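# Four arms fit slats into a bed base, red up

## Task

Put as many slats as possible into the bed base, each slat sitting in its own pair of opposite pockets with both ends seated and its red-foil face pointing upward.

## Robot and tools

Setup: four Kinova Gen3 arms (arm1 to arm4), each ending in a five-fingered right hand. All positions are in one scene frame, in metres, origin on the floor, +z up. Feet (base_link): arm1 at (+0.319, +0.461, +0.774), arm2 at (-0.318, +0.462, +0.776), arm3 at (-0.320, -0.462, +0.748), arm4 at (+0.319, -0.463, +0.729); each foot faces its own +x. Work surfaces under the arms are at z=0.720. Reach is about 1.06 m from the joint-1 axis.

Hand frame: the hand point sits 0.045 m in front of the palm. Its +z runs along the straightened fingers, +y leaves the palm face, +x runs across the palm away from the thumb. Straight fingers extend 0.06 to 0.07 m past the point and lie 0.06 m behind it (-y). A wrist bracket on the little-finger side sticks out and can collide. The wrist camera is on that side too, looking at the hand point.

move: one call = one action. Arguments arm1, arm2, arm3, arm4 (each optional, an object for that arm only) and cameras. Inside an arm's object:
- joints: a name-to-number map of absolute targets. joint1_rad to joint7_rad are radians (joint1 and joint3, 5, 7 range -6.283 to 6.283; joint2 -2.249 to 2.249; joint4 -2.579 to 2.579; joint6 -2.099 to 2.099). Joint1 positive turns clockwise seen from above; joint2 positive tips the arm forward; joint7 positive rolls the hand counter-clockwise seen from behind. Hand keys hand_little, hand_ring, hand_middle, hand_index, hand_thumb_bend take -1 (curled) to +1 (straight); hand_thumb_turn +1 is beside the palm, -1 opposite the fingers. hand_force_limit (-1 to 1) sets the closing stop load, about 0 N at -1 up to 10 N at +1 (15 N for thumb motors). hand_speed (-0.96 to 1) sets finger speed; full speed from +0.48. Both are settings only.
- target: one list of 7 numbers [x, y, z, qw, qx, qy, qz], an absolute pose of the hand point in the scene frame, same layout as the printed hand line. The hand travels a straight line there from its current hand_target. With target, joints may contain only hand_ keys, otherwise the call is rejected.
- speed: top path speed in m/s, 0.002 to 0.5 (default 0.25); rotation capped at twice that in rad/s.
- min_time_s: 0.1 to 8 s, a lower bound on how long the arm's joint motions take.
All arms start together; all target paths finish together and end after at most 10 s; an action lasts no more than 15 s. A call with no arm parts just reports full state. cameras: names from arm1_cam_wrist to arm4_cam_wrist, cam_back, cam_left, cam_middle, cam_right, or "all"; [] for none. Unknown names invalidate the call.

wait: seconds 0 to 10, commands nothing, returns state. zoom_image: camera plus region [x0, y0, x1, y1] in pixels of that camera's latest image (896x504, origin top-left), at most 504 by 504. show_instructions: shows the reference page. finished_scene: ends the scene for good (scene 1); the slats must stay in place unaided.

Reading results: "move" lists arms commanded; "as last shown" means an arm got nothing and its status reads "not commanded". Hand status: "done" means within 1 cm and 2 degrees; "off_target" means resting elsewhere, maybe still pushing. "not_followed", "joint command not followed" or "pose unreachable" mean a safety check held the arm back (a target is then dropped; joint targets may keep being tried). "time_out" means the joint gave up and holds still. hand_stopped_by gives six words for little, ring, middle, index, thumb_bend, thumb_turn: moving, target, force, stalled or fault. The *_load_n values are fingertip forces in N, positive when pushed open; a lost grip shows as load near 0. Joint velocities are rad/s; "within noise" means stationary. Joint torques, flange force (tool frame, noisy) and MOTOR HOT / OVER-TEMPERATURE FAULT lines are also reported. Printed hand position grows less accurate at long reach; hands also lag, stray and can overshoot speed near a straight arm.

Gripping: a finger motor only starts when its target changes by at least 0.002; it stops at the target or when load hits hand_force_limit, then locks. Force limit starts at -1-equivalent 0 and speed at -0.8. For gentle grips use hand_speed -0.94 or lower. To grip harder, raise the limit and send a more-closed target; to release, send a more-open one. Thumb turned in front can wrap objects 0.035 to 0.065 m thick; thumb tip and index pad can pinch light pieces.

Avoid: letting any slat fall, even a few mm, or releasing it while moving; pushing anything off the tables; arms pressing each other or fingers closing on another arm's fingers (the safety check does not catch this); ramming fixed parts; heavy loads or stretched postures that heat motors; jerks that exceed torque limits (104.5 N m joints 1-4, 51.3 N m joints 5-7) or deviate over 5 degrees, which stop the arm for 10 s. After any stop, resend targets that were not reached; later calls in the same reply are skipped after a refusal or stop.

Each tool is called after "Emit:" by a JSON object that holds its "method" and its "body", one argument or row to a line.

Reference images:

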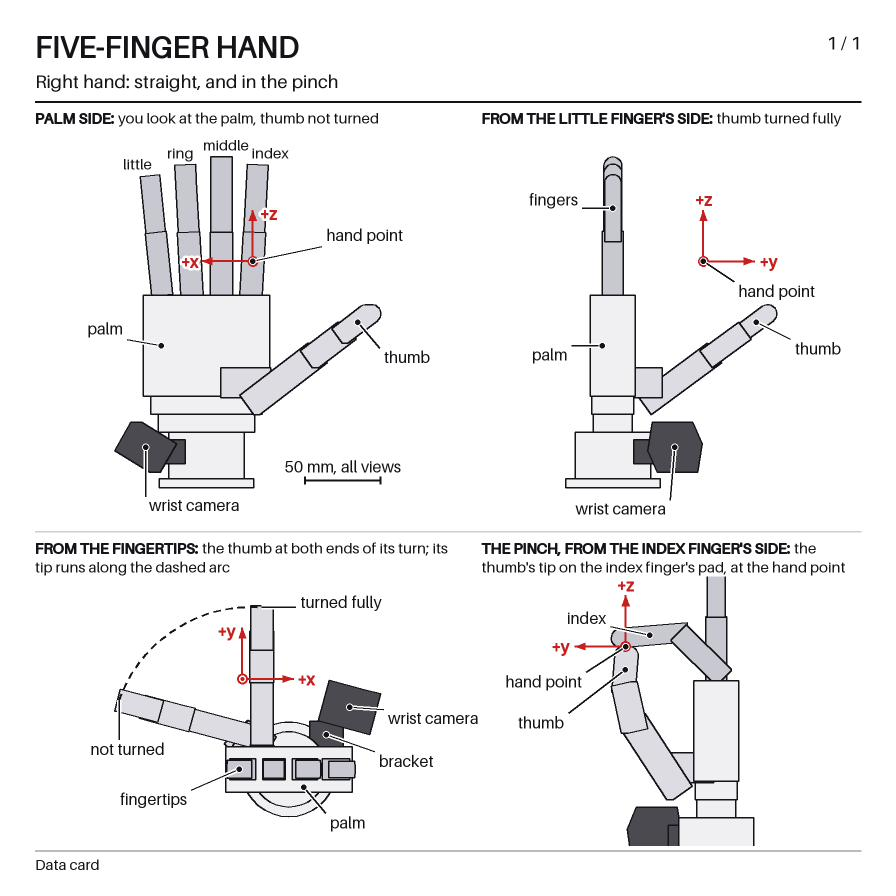

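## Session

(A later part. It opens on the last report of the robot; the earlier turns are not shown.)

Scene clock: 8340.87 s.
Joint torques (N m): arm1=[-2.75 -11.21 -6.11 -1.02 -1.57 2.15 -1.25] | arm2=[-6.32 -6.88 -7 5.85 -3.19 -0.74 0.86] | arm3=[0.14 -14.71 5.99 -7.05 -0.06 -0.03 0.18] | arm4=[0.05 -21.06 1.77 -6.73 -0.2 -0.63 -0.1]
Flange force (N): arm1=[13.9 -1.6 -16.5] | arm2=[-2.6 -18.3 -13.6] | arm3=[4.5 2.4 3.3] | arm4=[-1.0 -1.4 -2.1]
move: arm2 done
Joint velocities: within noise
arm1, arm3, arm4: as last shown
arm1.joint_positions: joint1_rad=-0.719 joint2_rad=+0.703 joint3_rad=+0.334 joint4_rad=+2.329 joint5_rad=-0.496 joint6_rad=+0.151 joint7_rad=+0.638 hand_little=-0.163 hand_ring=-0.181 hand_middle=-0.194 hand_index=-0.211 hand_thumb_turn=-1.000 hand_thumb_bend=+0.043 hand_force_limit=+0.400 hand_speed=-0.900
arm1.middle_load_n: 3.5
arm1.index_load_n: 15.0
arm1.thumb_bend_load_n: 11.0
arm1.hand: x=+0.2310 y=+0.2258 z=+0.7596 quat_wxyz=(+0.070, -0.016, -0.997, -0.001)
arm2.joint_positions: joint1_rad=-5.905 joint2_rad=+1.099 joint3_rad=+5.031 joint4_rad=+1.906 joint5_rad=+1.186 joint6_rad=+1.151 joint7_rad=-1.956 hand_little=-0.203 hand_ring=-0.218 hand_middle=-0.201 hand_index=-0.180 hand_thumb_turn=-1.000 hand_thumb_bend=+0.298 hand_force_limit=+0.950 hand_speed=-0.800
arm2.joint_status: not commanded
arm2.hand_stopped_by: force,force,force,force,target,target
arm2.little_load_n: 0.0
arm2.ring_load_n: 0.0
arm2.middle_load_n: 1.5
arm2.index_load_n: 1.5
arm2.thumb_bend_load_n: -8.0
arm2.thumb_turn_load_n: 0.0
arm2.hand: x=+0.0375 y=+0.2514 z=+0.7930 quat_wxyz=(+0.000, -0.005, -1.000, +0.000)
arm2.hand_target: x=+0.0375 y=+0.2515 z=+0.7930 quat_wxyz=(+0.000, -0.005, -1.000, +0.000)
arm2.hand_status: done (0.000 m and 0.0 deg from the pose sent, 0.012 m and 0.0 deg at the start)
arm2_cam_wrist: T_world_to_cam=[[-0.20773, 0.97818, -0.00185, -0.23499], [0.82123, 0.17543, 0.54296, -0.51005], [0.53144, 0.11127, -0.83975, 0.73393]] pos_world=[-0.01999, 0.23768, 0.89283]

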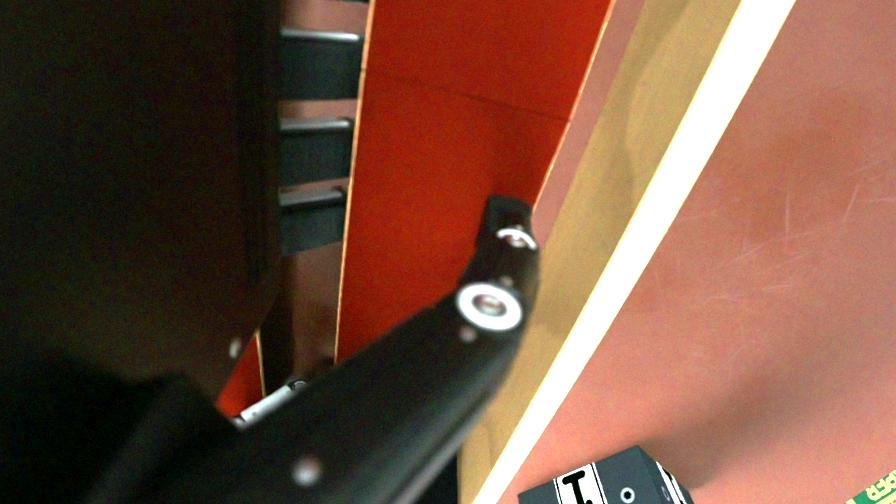

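Emit:
{"method": "move", "body": {
  "cameras": ["cam_back", "cam_middle", "arm1_cam_wrist"]
}}

Emit:
{"method": "zoom_image", "body": {
  "camera": "cam_back",
  "region": [310, 290, 430, 360]
}}

Emit:
{"method": "zoom_image", "body": {
  "camera": "cam_back",
  "region": [480, 290, 600, 360]
}}

Emit:
{"method": "zoom_image", "body": {
  "camera": "cam_back",
  "region": [300, 240, 600, 360]
}}

Scene clock: 8392.13 s.
Joint torques (N m): arm1=[-2.74 -11.21 -6.07 -1.03 -1.58 2.14 -1.25] | arm2=[-6.33 -6.84 -7 5.83 -3.19 -0.76 0.86] | arm3=[0.12 -14.64 6.03 -6.97 -0.09 -0.05 0.21] | arm4=[0.06 -21.04 1.79 -6.75 -0.19 -0.62 -0.09]
Flange force (N): arm1=[13.8 -1.5 -16.4] | arm2=[-2.5 -18.2 -13.6] | arm3=[4.3 2.3 3.0] | arm4=[-0.8 -1.4 -2.2]
Joint velocities: within noise
arm1.joint_positions: joint1_rad=-0.719 joint2_rad=+0.703 joint3_rad=+0.334 joint4_rad=+2.329 joint5_rad=-0.496 joint6_rad=+0.150 joint7_rad=+0.638 hand_little=-0.163 hand_ring=-0.181 hand_middle=-0.194 hand_index=-0.211 hand_thumb_turn=-1.000 hand_thumb_bend=+0.043 hand_force_limit=+0.400 hand_speed=-0.900
arm1.joint_status: not commanded
arm1.hand_stopped_by: force,force,force,force,target,target
arm1.little_load_n: 0.0
arm1.ring_load_n: 0.5
arm1.middle_load_n: 3.0
arm1.index_load_n: 15.0
arm1.thumb_bend_load_n: 11.0
arm1.thumb_turn_load_n: -1.5
arm1.hand: x=+0.2310 y=+0.2258 z=+0.7596 quat_wxyz=(+0.070, -0.016, -0.997, -0.001) (m; scene frame)
arm1.hand_target: x=+0.2310 y=+0.2258 z=+0.7596 quat_wxyz=(+0.070, -0.016, -0.997, -0.001) (m; scene frame)
arm1.hand_status: not commanded
arm2.joint_positions: joint1_rad=-5.905 joint2_rad=+1.099 joint3_rad=+5.031 joint4_rad=+1.906 joint5_rad=+1.186 joint6_rad=+1.151 joint7_rad=-1.956 hand_little=-0.203 hand_ring=-0.218 hand_middle=-0.201 hand_index=-0.180 hand_thumb_turn=-1.000 hand_thumb_bend=+0.298 hand_force_limit=+0.950 hand_speed=-0.800
arm2.joint_status: not commanded
arm2.hand_stopped_by: force,force,force,force,target,target
arm2.little_load_n: 0.0
arm2.ring_load_n: 0.0
arm2.middle_load_n: 1.5
arm2.index_load_n: 1.5
arm2.thumb_bend_load_n: -8.5
arm2.thumb_turn_load_n: 0.0
arm2.hand: x=+0.0375 y=+0.2515 z=+0.7930 quat_wxyz=(+0.000, -0.005, -1.000, +0.000) (m; scene frame)
arm2.hand_target: x=+0.0375 y=+0.2515 z=+0.7930 quat_wxyz=(+0.000, -0.005, -1.000, +0.000) (m; scene frame)
arm2.hand_status: done (0.000 m and 0.0 deg from the pose sent, 0.012 m and 0.0 deg at the start)
arm3.joint_positions: joint1_rad=-1.023 joint2_rad=+0.818 joint3_rad=+1.332 joint4_rad=+1.636 joint5_rad=-0.818 joint6_rad=+1.337 joint7_rad=-0.550 hand_little=+0.300 hand_ring=+0.300 hand_middle=+0.300 hand_index=+0.300 hand_thumb_turn=-1.000 hand_thumb_bend=+0.800 hand_force_limit=+0.000 hand_speed=+0.200
arm3.joint_status: not commanded
arm3.hand_stopped_by: target,target,target,target,target,target
arm3.little_load_n: 0.0
arm3.ring_load_n: 0.0
arm3.middle_load_n: 0.5
arm3.index_load_n: 0.0
arm3.thumb_bend_load_n: 0.0
arm3.thumb_turn_load_n: 0.0
arm3.hand: x=-0.2260 y=+0.0101 z=+0.9406 quat_wxyz=(-0.008, +0.707, -0.707, -0.004) (m; scene frame)
arm3.hand_target: x=-0.2260 y=+0.0101 z=+0.9406 quat_wxyz=(-0.008, +0.707, -0.707, -0.004) (m; scene frame)
arm3.hand_status: not commanded
arm4.joint_positions: joint1_rad=+3.778 joint2_rad=+0.900 joint3_rad=+0.000 joint4_rad=+1.300 joint5_rad=+0.000 joint6_rad=+0.600 joint7_rad=-1.821 hand_little=+1.000 hand_ring=+1.000 hand_middle=+1.000 hand_index=+1.000 hand_thumb_turn=+1.000 hand_thumb_bend=+1.000 hand_force_limit=+0.000 hand_speed=-0.800
arm4.joint_status: not commanded
arm4.hand_stopped_by: target,target,target,target,target,target
arm4.little_load_n: 0.0
arm4.ring_load_n: 0.0
arm4.middle_load_n: -0.5
arm4.index_load_n: 0.0
arm4.thumb_bend_load_n: 0.0
arm4.thumb_turn_load_n: 0.0
arm4.hand: x=+0.3472 y=-1.1959 z=+0.8062 quat_wxyz=(-0.132, -0.777, -0.606, +0.111) (m; scene frame)
arm4.hand_target: x=+0.3472 y=-1.1959 z=+0.8062 quat_wxyz=(-0.132, -0.777, -0.606, +0.111) (m; scene frame)
arm4.hand_status: not commanded
pictures: arm1_cam_wrist, cam_back, cam_middle
camera_calibration:
arm1_cam_wrist: T_world_to_cam=[[-0.24268, 0.9672, 0.07499, -0.22654], [0.89004, 0.19123, 0.41384, -0.56571], [0.38593, 0.16718, -0.90726, 0.67552]] pos_world=[0.18783, 0.21435, 0.86397]

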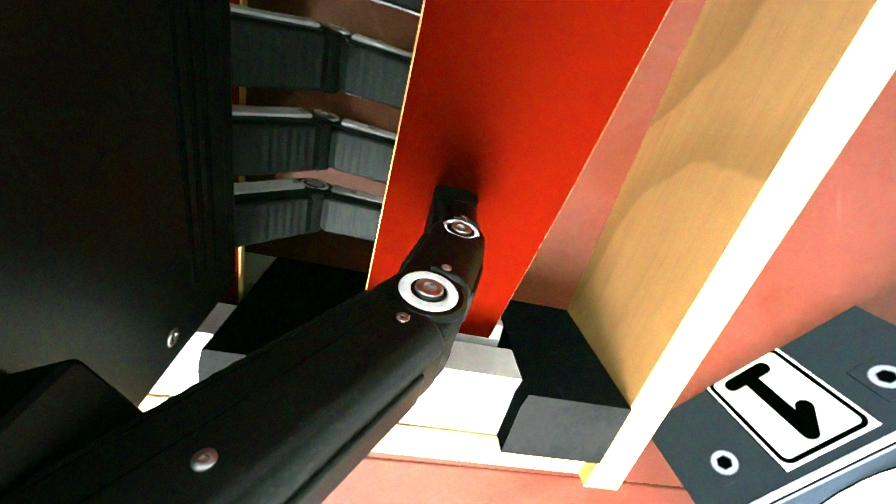

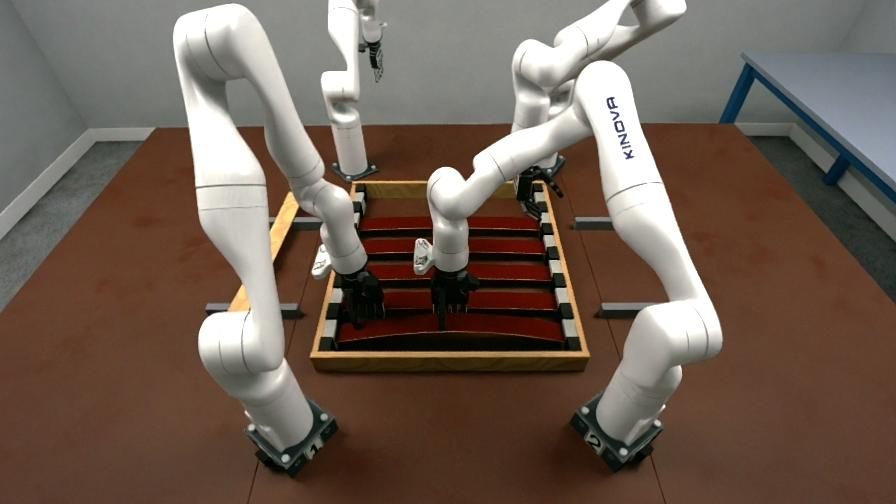

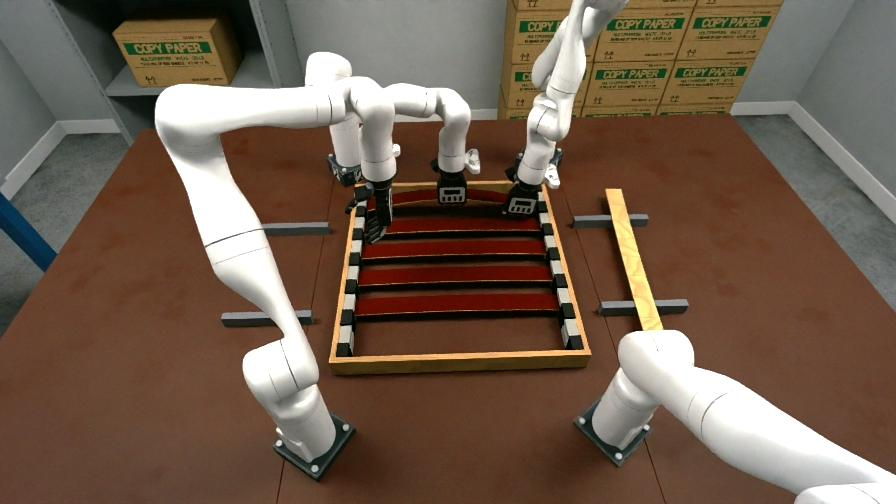

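Scaled by 4.200 from the camera's image (finer frame: 1280x720).

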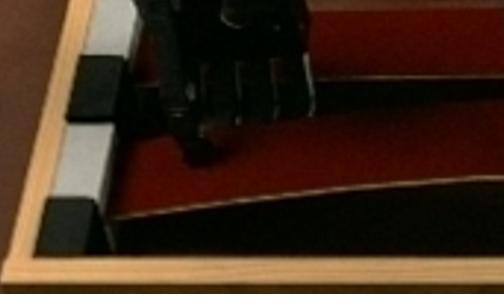

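Scaled by 4.200 from the camera's image (finer frame: 1280x720).

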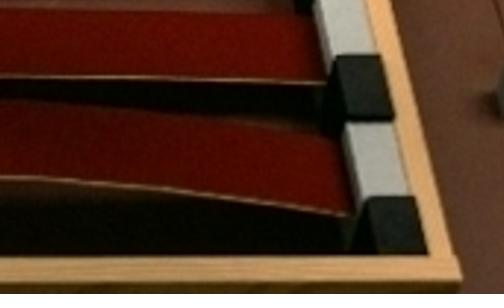

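Scaled by 1.680 from the camera's image (finer frame: 1280x720).

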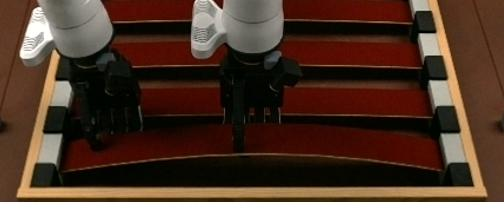

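Emit:
{"method": "zoom_image", "body": {
  "camera": "arm1_cam_wrist",
  "region": [430, 290, 570, 410]
}}

Scaled by 3.600 from the camera's image (finer frame: 1280x720).

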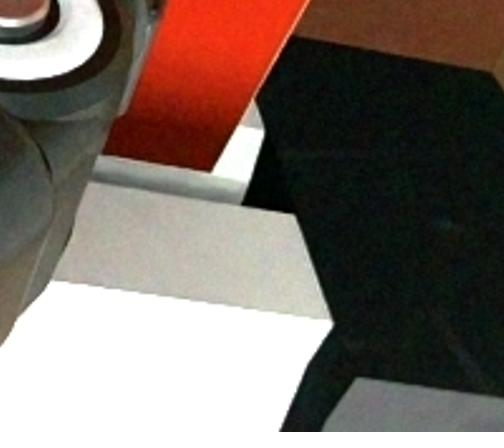

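Emit:
{"method": "move", "body": {
  "arm2": {"target": [0.0360, 0.2470, 0.8150, 0.01309, 0.00523, 0.9999, -0.0001], "speed": 0.06, "joints": {"hand_thumb_bend": 0.6, "hand_speed": -0.5}},
  "arm1": {"target": [0.2318, 0.2275, 0.7680, -0.17362, 0.01547, 0.98469, 0.0027], "speed": 0.1},
  "cameras": ["arm1_cam_wrist", "arm2_cam_wrist", "cam_back"]
}}

Emit:
{"method": "zoom_image", "body": {
  "camera": "arm1_cam_wrist",
  "region": [430, 290, 570, 410]
}}

Scene clock: 8447.37 s.
Joint torques (N m): arm1=[-2.12 -8.62 -6.5 2.64 -1.87 3.67 -1.6] | arm2=[7.06 -28.47 -12.39 -5.06 0.64 4.88 1.32] | arm3=[0.11 -14.65 6.1 -7 -0.12 -0.04 0.15] | arm4=[0.05 -21.01 1.79 -6.74 -0.21 -0.63 -0.09]
Flange force (N): arm1=[21.6 -9.4 -25.3] | arm2=[-18.1 10.7 45.1] | arm3=[4.3 2.2 3.2] | arm4=[-0.9 -1.4 -2.3]
move: arm1 done; arm2 done
Joint velocities: within noise
arm1.joint_positions: joint1_rad=-1.140 joint2_rad=+0.786 joint3_rad=+0.624 joint4_rad=+2.364 joint5_rad=-0.529 joint6_rad=+0.152 joint7_rad=+0.473 hand_little=-0.163 hand_ring=-0.181 hand_middle=-0.194 hand_index=-0.211 hand_thumb_turn=-1.000 hand_thumb_bend=+0.043 hand_force_limit=+0.400 hand_speed=-0.900
arm1.joint_status: not commanded
arm1.hand_stopped_by: force,force,force,force,target,target
arm1.little_load_n: 6.0
arm1.ring_load_n: 5.0
arm1.middle_load_n: 4.0
arm1.index_load_n: 4.0
arm1.thumb_bend_load_n: 8.5
arm1.thumb_turn_load_n: -2.0
arm1.hand: x=+0.2318 y=+0.2275 z=+0.7680 quat_wxyz=(+0.174, -0.015, -0.985, -0.003)
arm1.hand_target: x=+0.2318 y=+0.2275 z=+0.7680 quat_wxyz=(+0.174, -0.015, -0.985, -0.003)
arm1.hand_status: done (0.000 m and 0.0 deg from the pose sent, 0.009 m and 12.0 deg at the start)
arm2.joint_positions: joint1_rad=-5.861 joint2_rad=+1.064 joint3_rad=+4.989 joint4_rad=+1.911 joint5_rad=+1.153 joint6_rad=+1.155 joint7_rad=-1.923 hand_little=-0.202 hand_ring=-0.217 hand_middle=-0.201 hand_index=-0.179 hand_thumb_turn=-1.000 hand_thumb_bend=+0.600 hand_force_limit=+0.950 hand_speed=-0.500
arm2.joint_status: all done
arm2.hand_stopped_by: force,force,force,force,target,target
arm2.little_load_n: 5.5
arm2.ring_load_n: 6.5
arm2.middle_load_n: 9.5
arm2.index_load_n: 15.0
arm2.thumb_bend_load_n: 0.0
arm2.thumb_turn_load_n: 0.0
arm2.hand: x=+0.0360 y=+0.2470 z=+0.8150 quat_wxyz=(-0.013, -0.005, -1.000, +0.000)
arm2.hand_target: x=+0.0360 y=+0.2470 z=+0.8150 quat_wxyz=(-0.013, -0.005, -1.000, +0.000)
arm2.hand_status: done (0.000 m and 0.0 deg from the pose sent, 0.023 m and 1.5 deg at the start)
arm3, arm4: as last shown
arm3.middle_load_n: 0.0
arm4.middle_load_n: 0.0
arm1_cam_wrist: T_world_to_cam=[[-0.22112, 0.96654, 0.13002, -0.27574], [0.95674, 0.18913, 0.22109, -0.43716], [0.1891, 0.17328, -0.96655, 0.77236]] pos_world=[0.21122, 0.21536, 0.87902]
arm2_cam_wrist: T_world_to_cam=[[-0.20757, 0.97819, -0.00736, -0.22646], [0.80678, 0.17544, 0.56421, -0.5368], [0.5532, 0.11117, -0.8256, 0.74134]] pos_world=[-0.02404, 0.23328, 0.91324]

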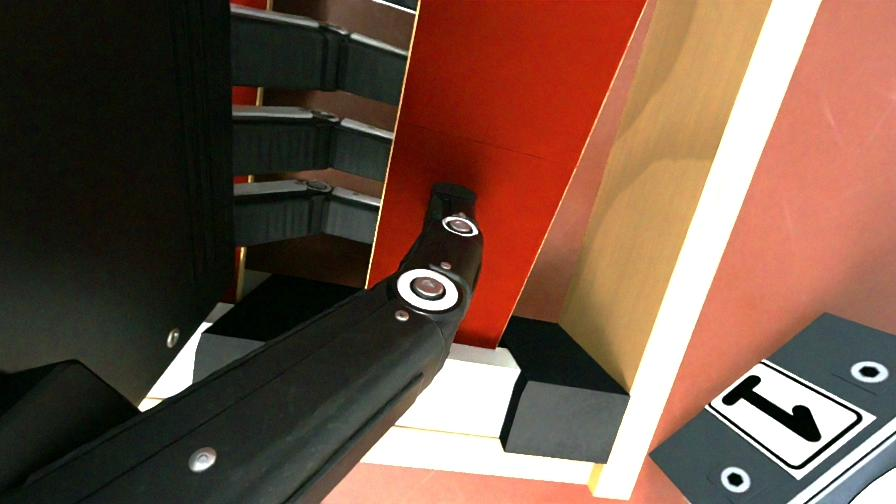

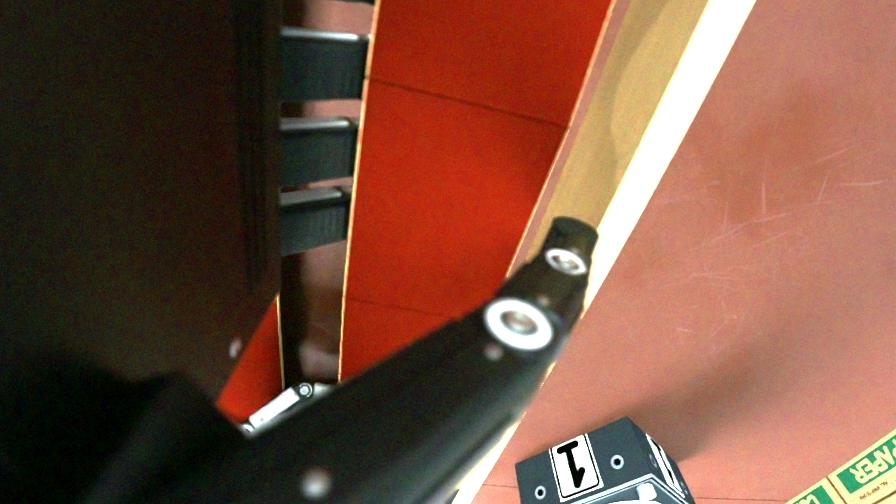

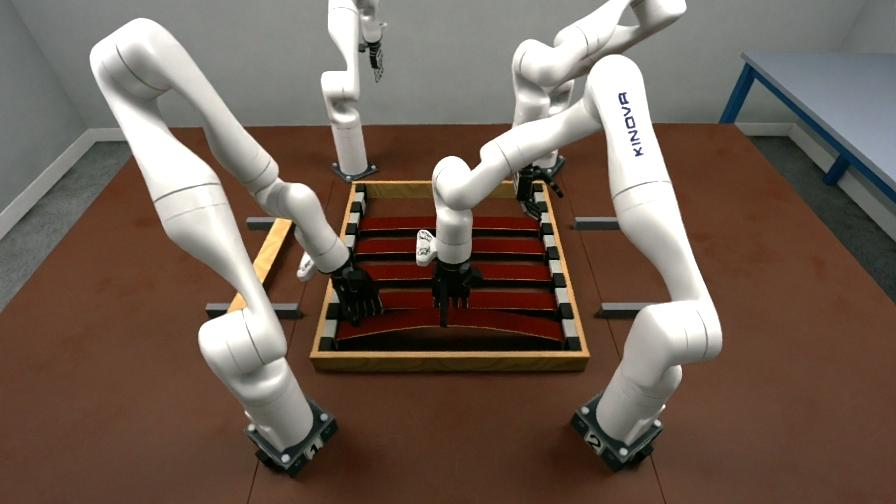

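Scaled by 3.600 from the camera's image (finer frame: 1280x720).

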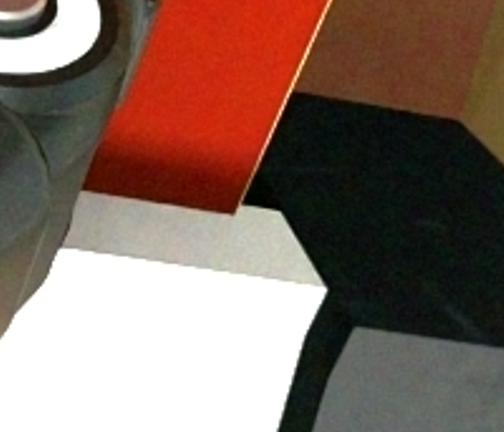

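Emit:
{"method": "move", "body": {
  "arm2": {"target": [0.0340, 0.2480, 0.8180, 0.01309, 0.00523, 0.9999, -0.0001], "speed": 0.06},
  "arm1": {"target": [0.2285, 0.2295, 0.7660, -0.17362, 0.01547, 0.98469, 0.0027], "speed": 0.06},
  "cameras": ["arm1_cam_wrist"]
}}

Emit:
{"method": "zoom_image", "body": {
  "camera": "arm1_cam_wrist",
  "region": [430, 290, 570, 410]
}}

Scene clock: 8533.23 s.
Joint torques (N m): arm1=[1.75 -5.83 -1.66 2.7 -0.42 1.14 -0.68] | arm2=[8.06 -28.18 -11.37 -2.15 -0.88 6.67 1.52] | arm3=[0.08 -14.68 6.05 -7 -0.11 -0.05 0.19] | arm4=[0.06 -21.06 1.79 -6.71 -0.22 -0.63 -0.09]
Flange force (N): arm1=[7.3 -9.3 -34.6] | arm2=[-26.0 8.0 48.6] | arm3=[4.2 2.2 3.1] | arm4=[-1.1 -1.3 -2.1]
move: arm1 done; arm2 done
Joint velocities: within noise
arm1.joint_positions: joint1_rad=-1.120 joint2_rad=+0.787 joint3_rad=+0.609 joint4_rad=+2.371 joint5_rad=-0.528 joint6_rad=+0.134 joint7_rad=+0.480 hand_little=-0.163 hand_ring=-0.181 hand_middle=-0.194 hand_index=-0.211 hand_thumb_turn=-1.000 hand_thumb_bend=+0.043 hand_force_limit=+0.400 hand_speed=-0.900
arm1.joint_status: not commanded
arm1.hand_stopped_by: force,force,force,force,target,target
arm1.little_load_n: 0.5
arm1.ring_load_n: 2.0
arm1.middle_load_n: 2.5
arm1.index_load_n: 5.5
arm1.thumb_bend_load_n: 8.5
arm1.thumb_turn_load_n: -2.0
arm1.hand: x=+0.2285 y=+0.2295 z=+0.7660 quat_wxyz=(+0.174, -0.015, -0.985, -0.003)
arm1.hand_target: x=+0.2285 y=+0.2295 z=+0.7660 quat_wxyz=(+0.174, -0.015, -0.985, -0.003)
arm1.hand_status: done (0.000 m and 0.0 deg from the pose sent, 0.004 m and 0.0 deg at the start)
arm2.joint_positions: joint1_rad=-5.856 joint2_rad=+1.058 joint3_rad=+4.983 joint4_rad=+1.916 joint5_rad=+1.147 joint6_rad=+1.157 joint7_rad=-1.923 hand_little=-0.202 hand_ring=-0.217 hand_middle=-0.200 hand_index=-0.179 hand_thumb_turn=-1.000 hand_thumb_bend=+0.600 hand_force_limit=+0.950 hand_speed=-0.500
arm2.joint_status: not commanded
arm2.hand_stopped_by: force,force,force,force,target,target
arm2.little_load_n: 5.5
arm2.ring_load_n: 6.0
arm2.middle_load_n: 10.5
arm2.index_load_n: 19.5
arm2.thumb_bend_load_n: 0.0
arm2.thumb_turn_load_n: 0.0
arm2.hand: x=+0.0340 y=+0.2480 z=+0.8180 quat_wxyz=(-0.013, -0.005, -1.000, +0.000)
arm2.hand_target: x=+0.0340 y=+0.2480 z=+0.8180 quat_wxyz=(-0.013, -0.005, -1.000, +0.000)
arm2.hand_status: done (0.000 m and 0.0 deg from the pose sent, 0.004 m and 0.0 deg at the start)
arm3, arm4: as last shown
arm3.thumb_turn_load_n: 0.5
arm1_cam_wrist: T_world_to_cam=[[-0.22123, 0.96651, 0.13009, -0.27817], [0.95671, 0.18923, 0.22112, -0.43398], [0.1891, 0.17338, -0.96653, 0.77067]] pos_world=[0.20792, 0.21736, 0.87703]

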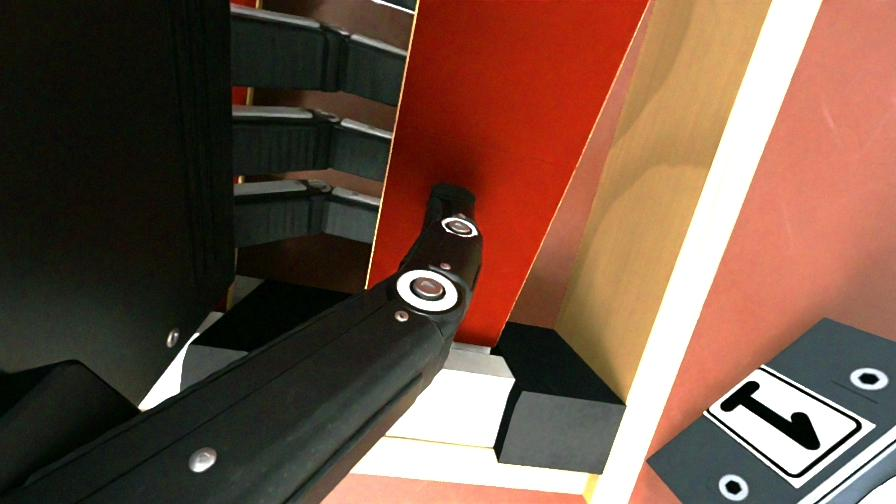

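Scaled by 3.600 from the camera's image (finer frame: 1280x720).

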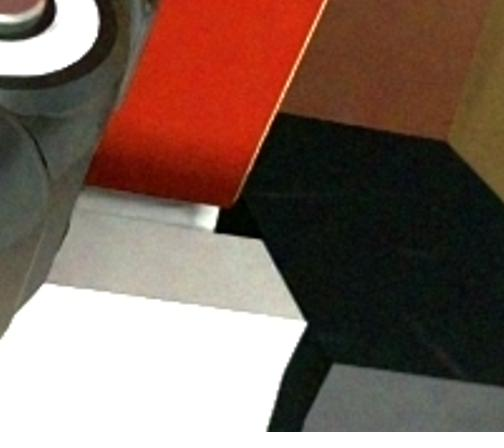

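Emit:
{"method": "move", "body": {
  "arm2": {"target": [0.0360, 0.2475, 0.8125, 0.01309, 0.00523, 0.9999, -0.0001], "speed": 0.05},
  "arm1": {"target": [0.2325, 0.2290, 0.7658, -0.16504, 0.01549, 0.98616, 0.0026], "speed": 0.05},
  "cameras": ["arm1_cam_wrist"]
}}

Emit:
{"method": "zoom_image", "body": {
  "camera": "arm1_cam_wrist",
  "region": [430, 290, 570, 410]
}}

Scene clock: 8558.30 s.
Joint torques (N m): arm1=[-2.53 -9.35 -6.64 2.01 -1.78 3.64 -1.51] | arm2=[6.8 -27.76 -12.06 -3.95 0.03 4.96 1.34] | arm3=[0.09 -14.7 6.04 -7.01 -0.11 -0.04 0.19] | arm4=[0.03 -21.01 1.78 -6.75 -0.19 -0.64 -0.07]
Flange force (N): arm1=[21.2 -8.2 -22.6] | arm2=[-19.3 9.1 44.2] | arm3=[4.3 2.3 3.2] | arm4=[-0.8 -1.4 -2.3]
move: arm1 done; arm2 done
Joint velocities: within noise
arm1.joint_positions: joint1_rad=-1.104 joint2_rad=+0.777 joint3_rad=+0.592 joint4_rad=+2.369 joint5_rad=-0.529 joint6_rad=+0.139 joint7_rad=+0.485 hand_little=-0.163 hand_ring=-0.181 hand_middle=-0.194 hand_index=-0.211 hand_thumb_turn=-1.000 hand_thumb_bend=+0.043 hand_force_limit=+0.400 hand_speed=-0.900
arm1.joint_status: not commanded
arm1.hand_stopped_by: force,force,force,force,target,target
arm1.little_load_n: 4.5
arm1.ring_load_n: 4.0
arm1.middle_load_n: 4.0
arm1.index_load_n: 5.5
arm1.thumb_bend_load_n: 8.5
arm1.thumb_turn_load_n: -1.5
arm1.hand: x=+0.2325 y=+0.2290 z=+0.7658 quat_wxyz=(+0.165, -0.016, -0.986, -0.003)
arm1.hand_target: x=+0.2325 y=+0.2290 z=+0.7658 quat_wxyz=(+0.165, -0.015, -0.986, -0.003)
arm1.hand_status: done (0.000 m and 0.0 deg from the pose sent, 0.004 m and 1.0 deg at the start)
arm2.joint_positions: joint1_rad=-5.864 joint2_rad=+1.068 joint3_rad=+4.993 joint4_rad=+1.913 joint5_rad=+1.159 joint6_rad=+1.151 joint7_rad=-1.928 hand_little=-0.202 hand_ring=-0.217 hand_middle=-0.200 hand_index=-0.179 hand_thumb_turn=-1.000 hand_thumb_bend=+0.600 hand_force_limit=+0.950 hand_speed=-0.500
arm2.joint_status: not commanded
arm2.hand_stopped_by: force,force,force,force,target,target
arm2.little_load_n: 4.5
arm2.ring_load_n: 6.5
arm2.middle_load_n: 10.5
arm2.index_load_n: 17.5
arm2.thumb_bend_load_n: 0.0
arm2.thumb_turn_load_n: 0.0
arm2.hand: x=+0.0360 y=+0.2475 z=+0.8125 quat_wxyz=(-0.013, -0.005, -1.000, +0.000)
arm2.hand_target: x=+0.0360 y=+0.2475 z=+0.8125 quat_wxyz=(-0.013, -0.005, -1.000, +0.000)
arm2.hand_status: done (0.000 m and 0.0 deg from the pose sent, 0.006 m and 0.0 deg at the start)
arm3, arm4: as last shown
arm3.thumb_turn_load_n: 0.0
arm4.thumb_bend_load_n: -0.5
arm1_cam_wrist: T_world_to_cam=[[-0.22334, 0.96659, 0.12575, -0.27301], [0.95275, 0.18923, 0.23763, -0.44943], [0.20589, 0.17288, -0.96318, 0.76341]] pos_world=[0.21003, 0.21696, 0.87644]

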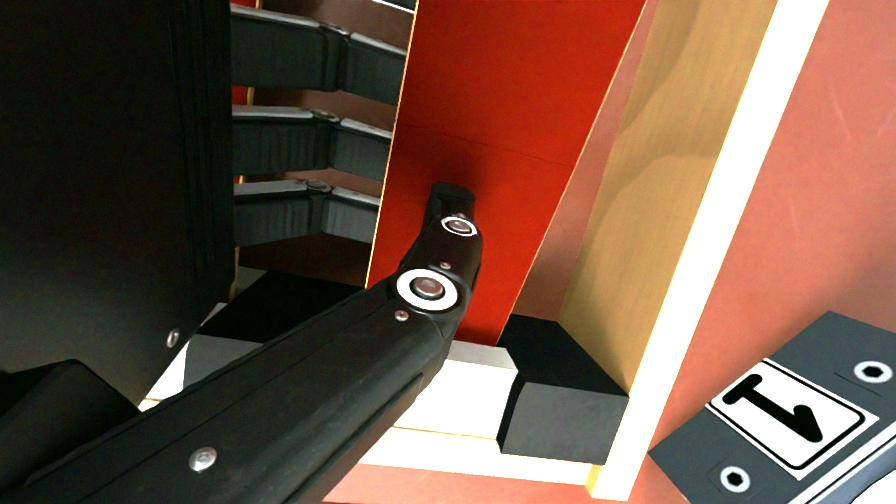

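Scaled by 3.600 from the camera's image (finer frame: 1280x720).

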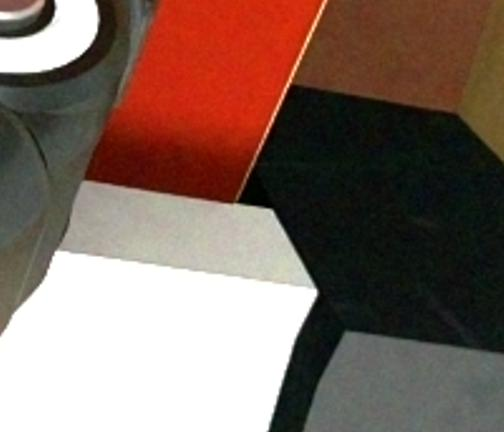

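Emit:
{"method": "move", "body": {
  "arm2": {"target": [0.0410, 0.2475, 0.8090, 0.01309, 0.00523, 0.9999, -0.0001], "speed": 0.05},
  "arm1": {"target": [0.2335, 0.2290, 0.7652, -0.15643, 0.01551, 0.98757, 0.0025], "speed": 0.05},
  "cameras": ["arm1_cam_wrist", "cam_back"]
}}

Emit:
{"method": "zoom_image", "body": {
  "camera": "arm1_cam_wrist",
  "region": [430, 290, 570, 410]
}}

Emit:
{"method": "zoom_image", "body": {
  "camera": "cam_back",
  "region": [480, 290, 600, 360]
}}

Scene clock: 8574.33 s.
Joint torques (N m): arm1=[3.32 -9.03 4.31 0.95 1.08 -1.3 0.19] | arm2=[-0.38 -25.85 -18.67 -13.23 2.79 -4.15 -0.54] | arm3=[0.13 -14.7 5.97 -6.96 -0.07 -0.08 0.18] | arm4=[0.06 -21.06 1.79 -6.75 -0.2 -0.63 -0.1]
Flange force (N): arm1=[-8.7 -5.5 -16.7] | arm2=[12.4 7.5 30.3] | arm3=[4.2 2.3 3.0] | arm4=[-0.9 -1.4 -2.2]
move: arm1 done; arm2 done
Joint velocities: within noise
arm1.joint_positions: joint1_rad=-1.075 joint2_rad=+0.767 joint3_rad=+0.570 joint4_rad=+2.368 joint5_rad=-0.527 joint6_rad=+0.137 joint7_rad=+0.496 hand_little=-0.163 hand_ring=-0.181 hand_middle=-0.194 hand_index=-0.211 hand_thumb_turn=-1.000 hand_thumb_bend=+0.043 hand_force_limit=+0.400 hand_speed=-0.900
arm1.joint_status: not commanded
arm1.hand_stopped_by: force,force,force,force,target,target
arm1.little_load_n: 3.0
arm1.ring_load_n: 3.5
arm1.middle_load_n: 4.0
arm1.index_load_n: 7.0
arm1.thumb_bend_load_n: 7.5
arm1.thumb_turn_load_n: -1.5
arm1.hand: x=+0.2335 y=+0.2290 z=+0.7652 quat_wxyz=(+0.156, -0.016, -0.988, -0.003)
arm1.hand_target: x=+0.2335 y=+0.2290 z=+0.7652 quat_wxyz=(+0.156, -0.016, -0.988, -0.003)
arm1.hand_status: done (0.000 m and 0.0 deg from the pose sent, 0.001 m and 1.0 deg at the start)
arm2.joint_positions: joint1_rad=-5.878 joint2_rad=+1.077 joint3_rad=+5.001 joint4_rad=+1.902 joint5_rad=+1.166 joint6_rad=+1.151 joint7_rad=-1.932 hand_little=-0.202 hand_ring=-0.217 hand_middle=-0.200 hand_index=-0.179 hand_thumb_turn=-1.000 hand_thumb_bend=+0.600 hand_force_limit=+0.950 hand_speed=-0.500
arm2.joint_status: not commanded
arm2.hand_stopped_by: force,force,force,force,target,target
arm2.little_load_n: 4.0
arm2.ring_load_n: 6.5
arm2.middle_load_n: 8.0
arm2.index_load_n: 11.5
arm2.thumb_bend_load_n: 0.0
arm2.thumb_turn_load_n: 0.0
arm2.hand: x=+0.0410 y=+0.2475 z=+0.8090 quat_wxyz=(-0.013, -0.005, -1.000, +0.000)
arm2.hand_target: x=+0.0410 y=+0.2475 z=+0.8090 quat_wxyz=(-0.013, -0.005, -1.000, +0.000)
arm2.hand_status: done (0.000 m and 0.0 deg from the pose sent, 0.006 m and 0.0 deg at the start)
arm3, arm4: as last shown
arm4.ring_load_n: -0.5
arm4.thumb_bend_load_n: 0.0
arm1_cam_wrist: T_world_to_cam=[[-0.2256, 0.96663, 0.1214, -0.26884], [0.94843, 0.18943, 0.25417, -0.46187], [0.22269, 0.17248, -0.95951, 0.75603]] pos_world=[0.20905, 0.21696, 0.87545]

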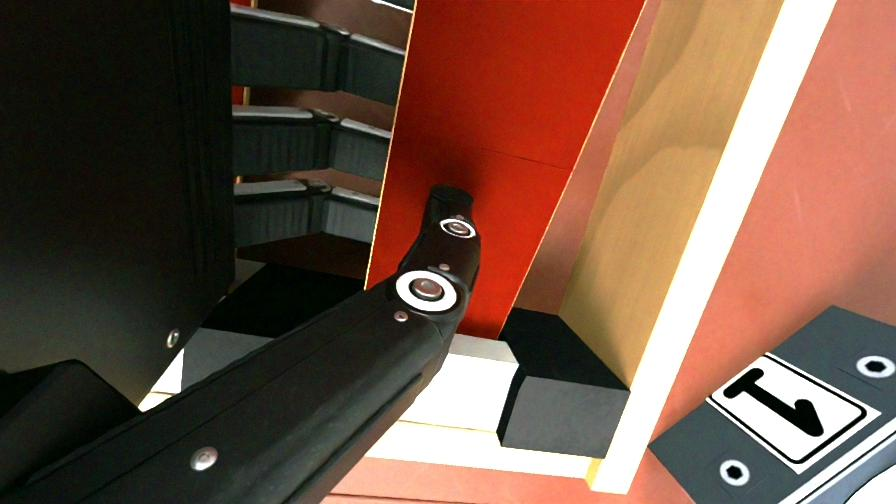

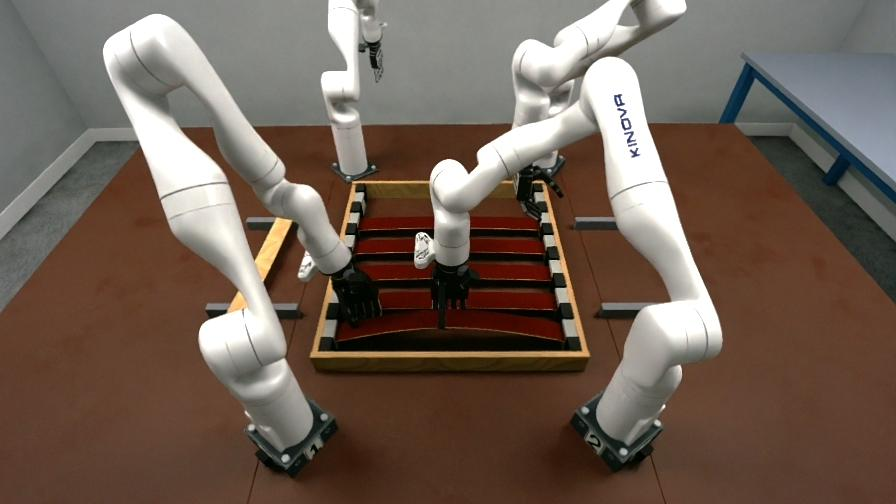

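Scaled by 3.600 from the camera's image (finer frame: 1280x720).

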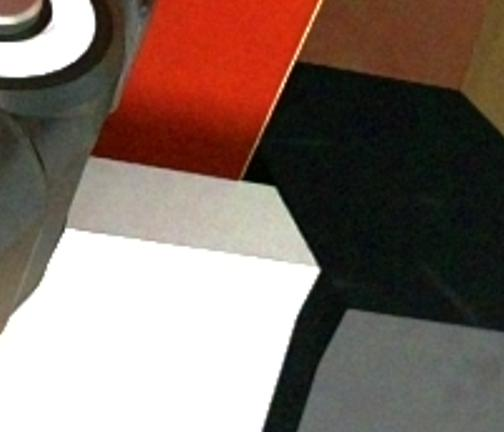

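Scaled by 4.200 from the camera's image (finer frame: 1280x720).

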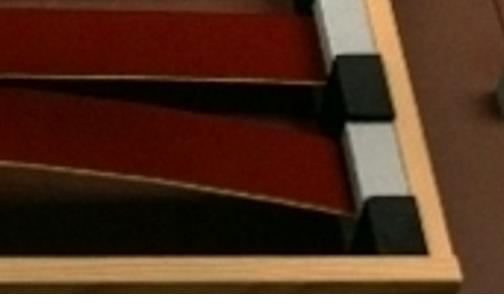

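Emit:
{"method": "move", "body": {
  "arm2": {"target": [0.0410, 0.2475, 0.8010, 0.01309, 0.00523, 0.9999, -0.0001], "speed": 0.05},
  "arm1": {"target": [0.2365, 0.2288, 0.7638, -0.13916, 0.01555, 0.99014, 0.0022], "speed": 0.05},
  "cameras": ["arm1_cam_wrist"]
}}

Emit:
{"method": "zoom_image", "body": {
  "camera": "arm1_cam_wrist",
  "region": [430, 290, 570, 410]
}}

Scene clock: 8587.67 s.
Joint torques (N m): arm1=[-0.01 -13.75 1.08 -1.92 -0.02 -0.33 -0.44] | arm2=[3.15 -23.66 -12.28 -7.77 2.12 0.39 0.24] | arm3=[0.1 -14.68 6.03 -7.04 -0.09 -0.03 0.2] | arm4=[0.08 -21.03 1.78 -6.74 -0.22 -0.64 -0.08]
Flange force (N): arm1=[0.0 -0.7 -2.9] | arm2=[-1.6 9.1 24.1] | arm3=[4.5 2.4 3.2] | arm4=[-0.9 -1.3 -2.2]
move: arm1 done; arm2 done
Joint velocities: within noise
arm1.joint_positions: joint1_rad=-1.017 joint2_rad=+0.749 joint3_rad=+0.525 joint4_rad=+2.365 joint5_rad=-0.524 joint6_rad=+0.135 joint7_rad=+0.517 hand_little=-0.163 hand_ring=-0.181 hand_middle=-0.194 hand_index=-0.211 hand_thumb_turn=-1.000 hand_thumb_bend=+0.043 hand_force_limit=+0.400 hand_speed=-0.900
arm1.joint_status: not commanded
arm1.hand_stopped_by: force,force,force,force,target,target
arm1.little_load_n: 4.0
arm1.ring_load_n: 4.0
arm1.middle_load_n: 5.0
arm1.index_load_n: 8.5
arm1.thumb_bend_load_n: 7.0
arm1.thumb_turn_load_n: -1.5
arm1.hand: x=+0.2365 y=+0.2288 z=+0.7638 quat_wxyz=(+0.139, -0.016, -0.990, -0.002)
arm1.hand_target: x=+0.2365 y=+0.2288 z=+0.7638 quat_wxyz=(+0.139, -0.016, -0.990, -0.002)
arm1.hand_status: done (0.000 m and 0.0 deg from the pose sent, 0.003 m and 2.0 deg at the start)
arm2.joint_positions: joint1_rad=-5.883 joint2_rad=+1.090 joint3_rad=+5.014 joint4_rad=+1.907 joint5_rad=+1.184 joint6_rad=+1.140 joint7_rad=-1.942 hand_little=-0.202 hand_ring=-0.217 hand_middle=-0.200 hand_index=-0.179 hand_thumb_turn=-1.000 hand_thumb_bend=+0.600 hand_force_limit=+0.950 hand_speed=-0.500
arm2.joint_status: not commanded
arm2.hand_stopped_by: force,force,force,force,target,target
arm2.little_load_n: 2.0
arm2.ring_load_n: 5.5
arm2.middle_load_n: 7.5
arm2.index_load_n: 9.5
arm2.thumb_bend_load_n: 0.0
arm2.thumb_turn_load_n: 0.0
arm2.hand: x=+0.0410 y=+0.2475 z=+0.8010 quat_wxyz=(-0.013, -0.005, -1.000, +0.000)
arm2.hand_target: x=+0.0410 y=+0.2475 z=+0.8010 quat_wxyz=(-0.013, -0.005, -1.000, +0.000)
arm2.hand_status: done (0.000 m and 0.0 deg from the pose sent, 0.008 m and 0.0 deg at the start)
arm3, arm4: as last shown
arm3.index_load_n: 0.5
arm3.thumb_bend_load_n: -0.5
arm4.ring_load_n: 0.0
arm1_cam_wrist: T_world_to_cam=[[-0.22966, 0.96676, 0.11237, -0.26003], [0.93901, 0.18973, 0.28683, -0.48717], [0.25598, 0.17138, -0.95137, 0.74021]] pos_world=[0.20826, 0.21696, 0.87317]

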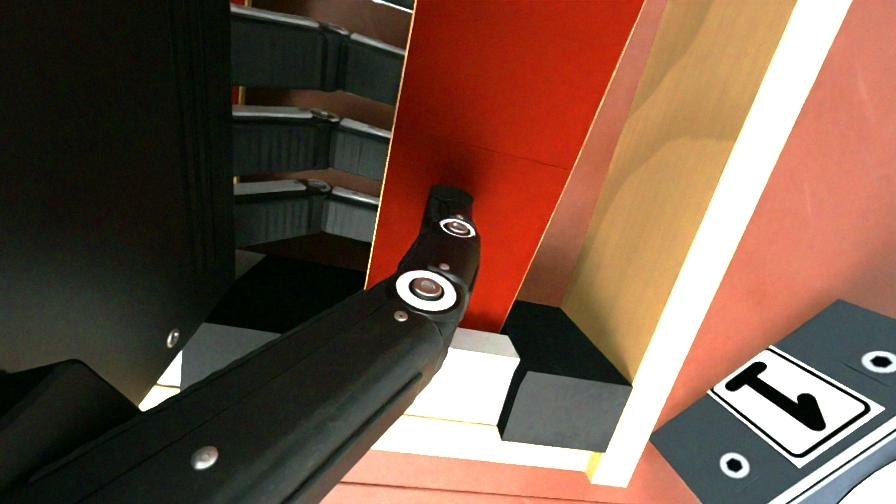

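Scaled by 3.600 from the camera's image (finer frame: 1280x720).

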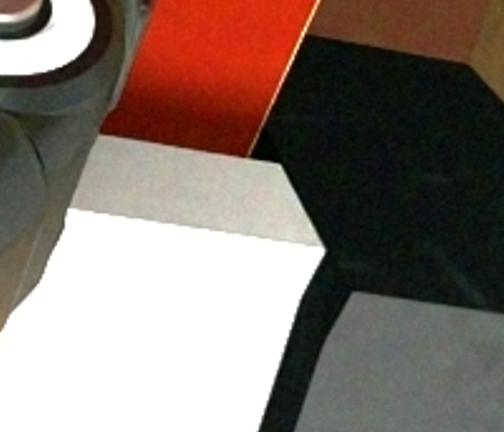

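Emit:
{"method": "move", "body": {
  "arm2": {"target": [0.0405, 0.2475, 0.7920, 0.008, 0.00523, 0.99995, 0], "speed": 0.05},
  "arm1": {"target": [0.2385, 0.2287, 0.7616, -0.10885, 0.01561, 0.99393, 0.0017], "speed": 0.05},
  "cameras": ["arm1_cam_wrist"]
}}

Emit:
{"method": "zoom_image", "body": {
  "camera": "arm1_cam_wrist",
  "region": [430, 290, 570, 410]
}}

Scene clock: 8598.07 s.
Joint torques (N m): arm1=[-1.9 -14.59 -2.61 -3.06 -0.98 0.67 -1.01] | arm2=[4.39 -22.57 -9.11 -3.71 1.21 3.08 0.94] | arm3=[0.16 -14.63 6 -7.08 -0.08 -0.09 0.21] | arm4=[0.04 -21.05 1.78 -6.74 -0.21 -0.65 -0.07]
Flange force (N): arm1=[8.1 1.2 -4.2] | arm2=[-10.2 8.1 22.1] | arm3=[4.6 2.6 3.1] | arm4=[-1.0 -1.3 -2.2]
move: arm1 done; arm2 done
Joint velocities: within noise
arm1.joint_positions: joint1_rad=-0.900 joint2_rad=+0.723 joint3_rad=+0.440 joint4_rad=+2.359 joint5_rad=-0.516 joint6_rad=+0.132 joint7_rad=+0.560 hand_little=-0.163 hand_ring=-0.181 hand_middle=-0.194 hand_index=-0.211 hand_thumb_turn=-1.000 hand_thumb_bend=+0.043 hand_force_limit=+0.400 hand_speed=-0.900
arm1.joint_status: not commanded
arm1.hand_stopped_by: force,force,force,force,target,target
arm1.little_load_n: 1.5
arm1.ring_load_n: 3.0
arm1.middle_load_n: 5.0
arm1.index_load_n: 9.0
arm1.thumb_bend_load_n: 7.0
arm1.thumb_turn_load_n: -1.5
arm1.hand: x=+0.2385 y=+0.2287 z=+0.7616 quat_wxyz=(+0.109, -0.016, -0.994, -0.002)
arm1.hand_target: x=+0.2385 y=+0.2287 z=+0.7616 quat_wxyz=(+0.109, -0.016, -0.994, -0.002)
arm1.hand_status: done (0.000 m and 0.0 deg from the pose sent, 0.003 m and 3.5 deg at the start)
arm2.joint_positions: joint1_rad=-5.895 joint2_rad=+1.105 joint3_rad=+5.031 joint4_rad=+1.903 joint5_rad=+1.197 joint6_rad=+1.138 joint7_rad=-1.949 hand_little=-0.202 hand_ring=-0.217 hand_middle=-0.200 hand_index=-0.179 hand_thumb_turn=-1.000 hand_thumb_bend=+0.600 hand_force_limit=+0.950 hand_speed=-0.500
arm2.joint_status: not commanded
arm2.hand_stopped_by: force,force,force,force,target,target
arm2.little_load_n: 2.0
arm2.ring_load_n: 6.5
arm2.middle_load_n: 7.0
arm2.index_load_n: 7.0
arm2.thumb_bend_load_n: 0.0
arm2.thumb_turn_load_n: 0.0
arm2.hand: x=+0.0405 y=+0.2475 z=+0.7920 quat_wxyz=(-0.008, -0.005, -1.000, +0.000)
arm2.hand_target: x=+0.0405 y=+0.2475 z=+0.7920 quat_wxyz=(-0.008, -0.005, -1.000, +0.000)
arm2.hand_status: done (0.000 m and 0.0 deg from the pose sent, 0.009 m and 0.6 deg at the start)
arm3, arm4: as last shown
arm3.little_load_n: 0.5
arm3.index_load_n: 0.0
arm3.thumb_bend_load_n: 0.0
arm1_cam_wrist: T_world_to_cam=[[-0.236, 0.96698, 0.09618, -0.24542], [0.91975, 0.19033, 0.34327, -0.52688], [0.31363, 0.16947, -0.9343, 0.71128]] pos_world=[0.20359, 0.21706, 0.86901]

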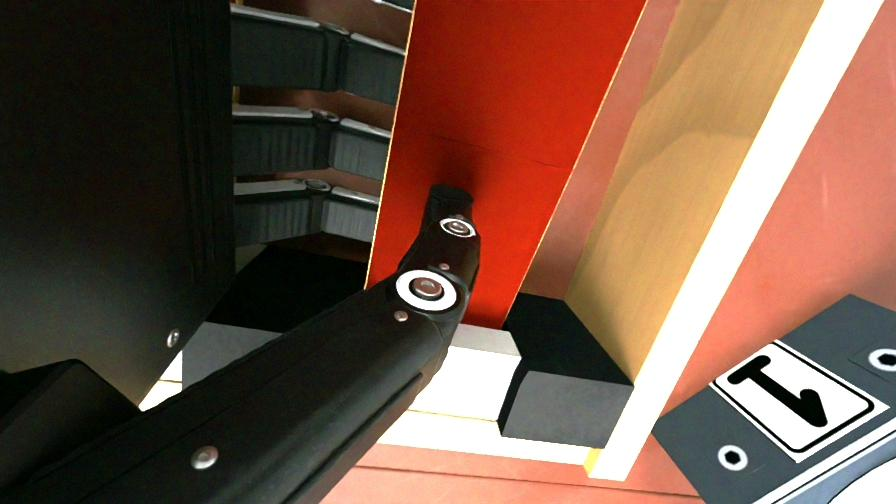

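Scaled by 3.600 from the camera's image (finer frame: 1280x720).

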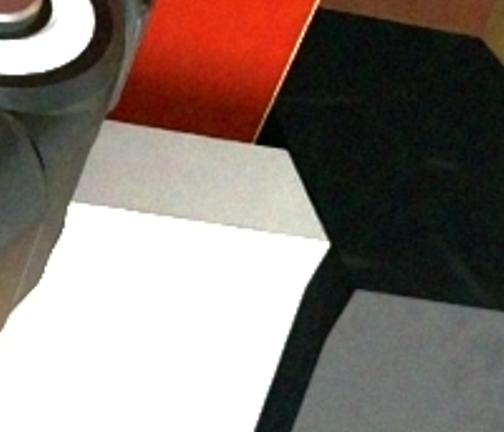

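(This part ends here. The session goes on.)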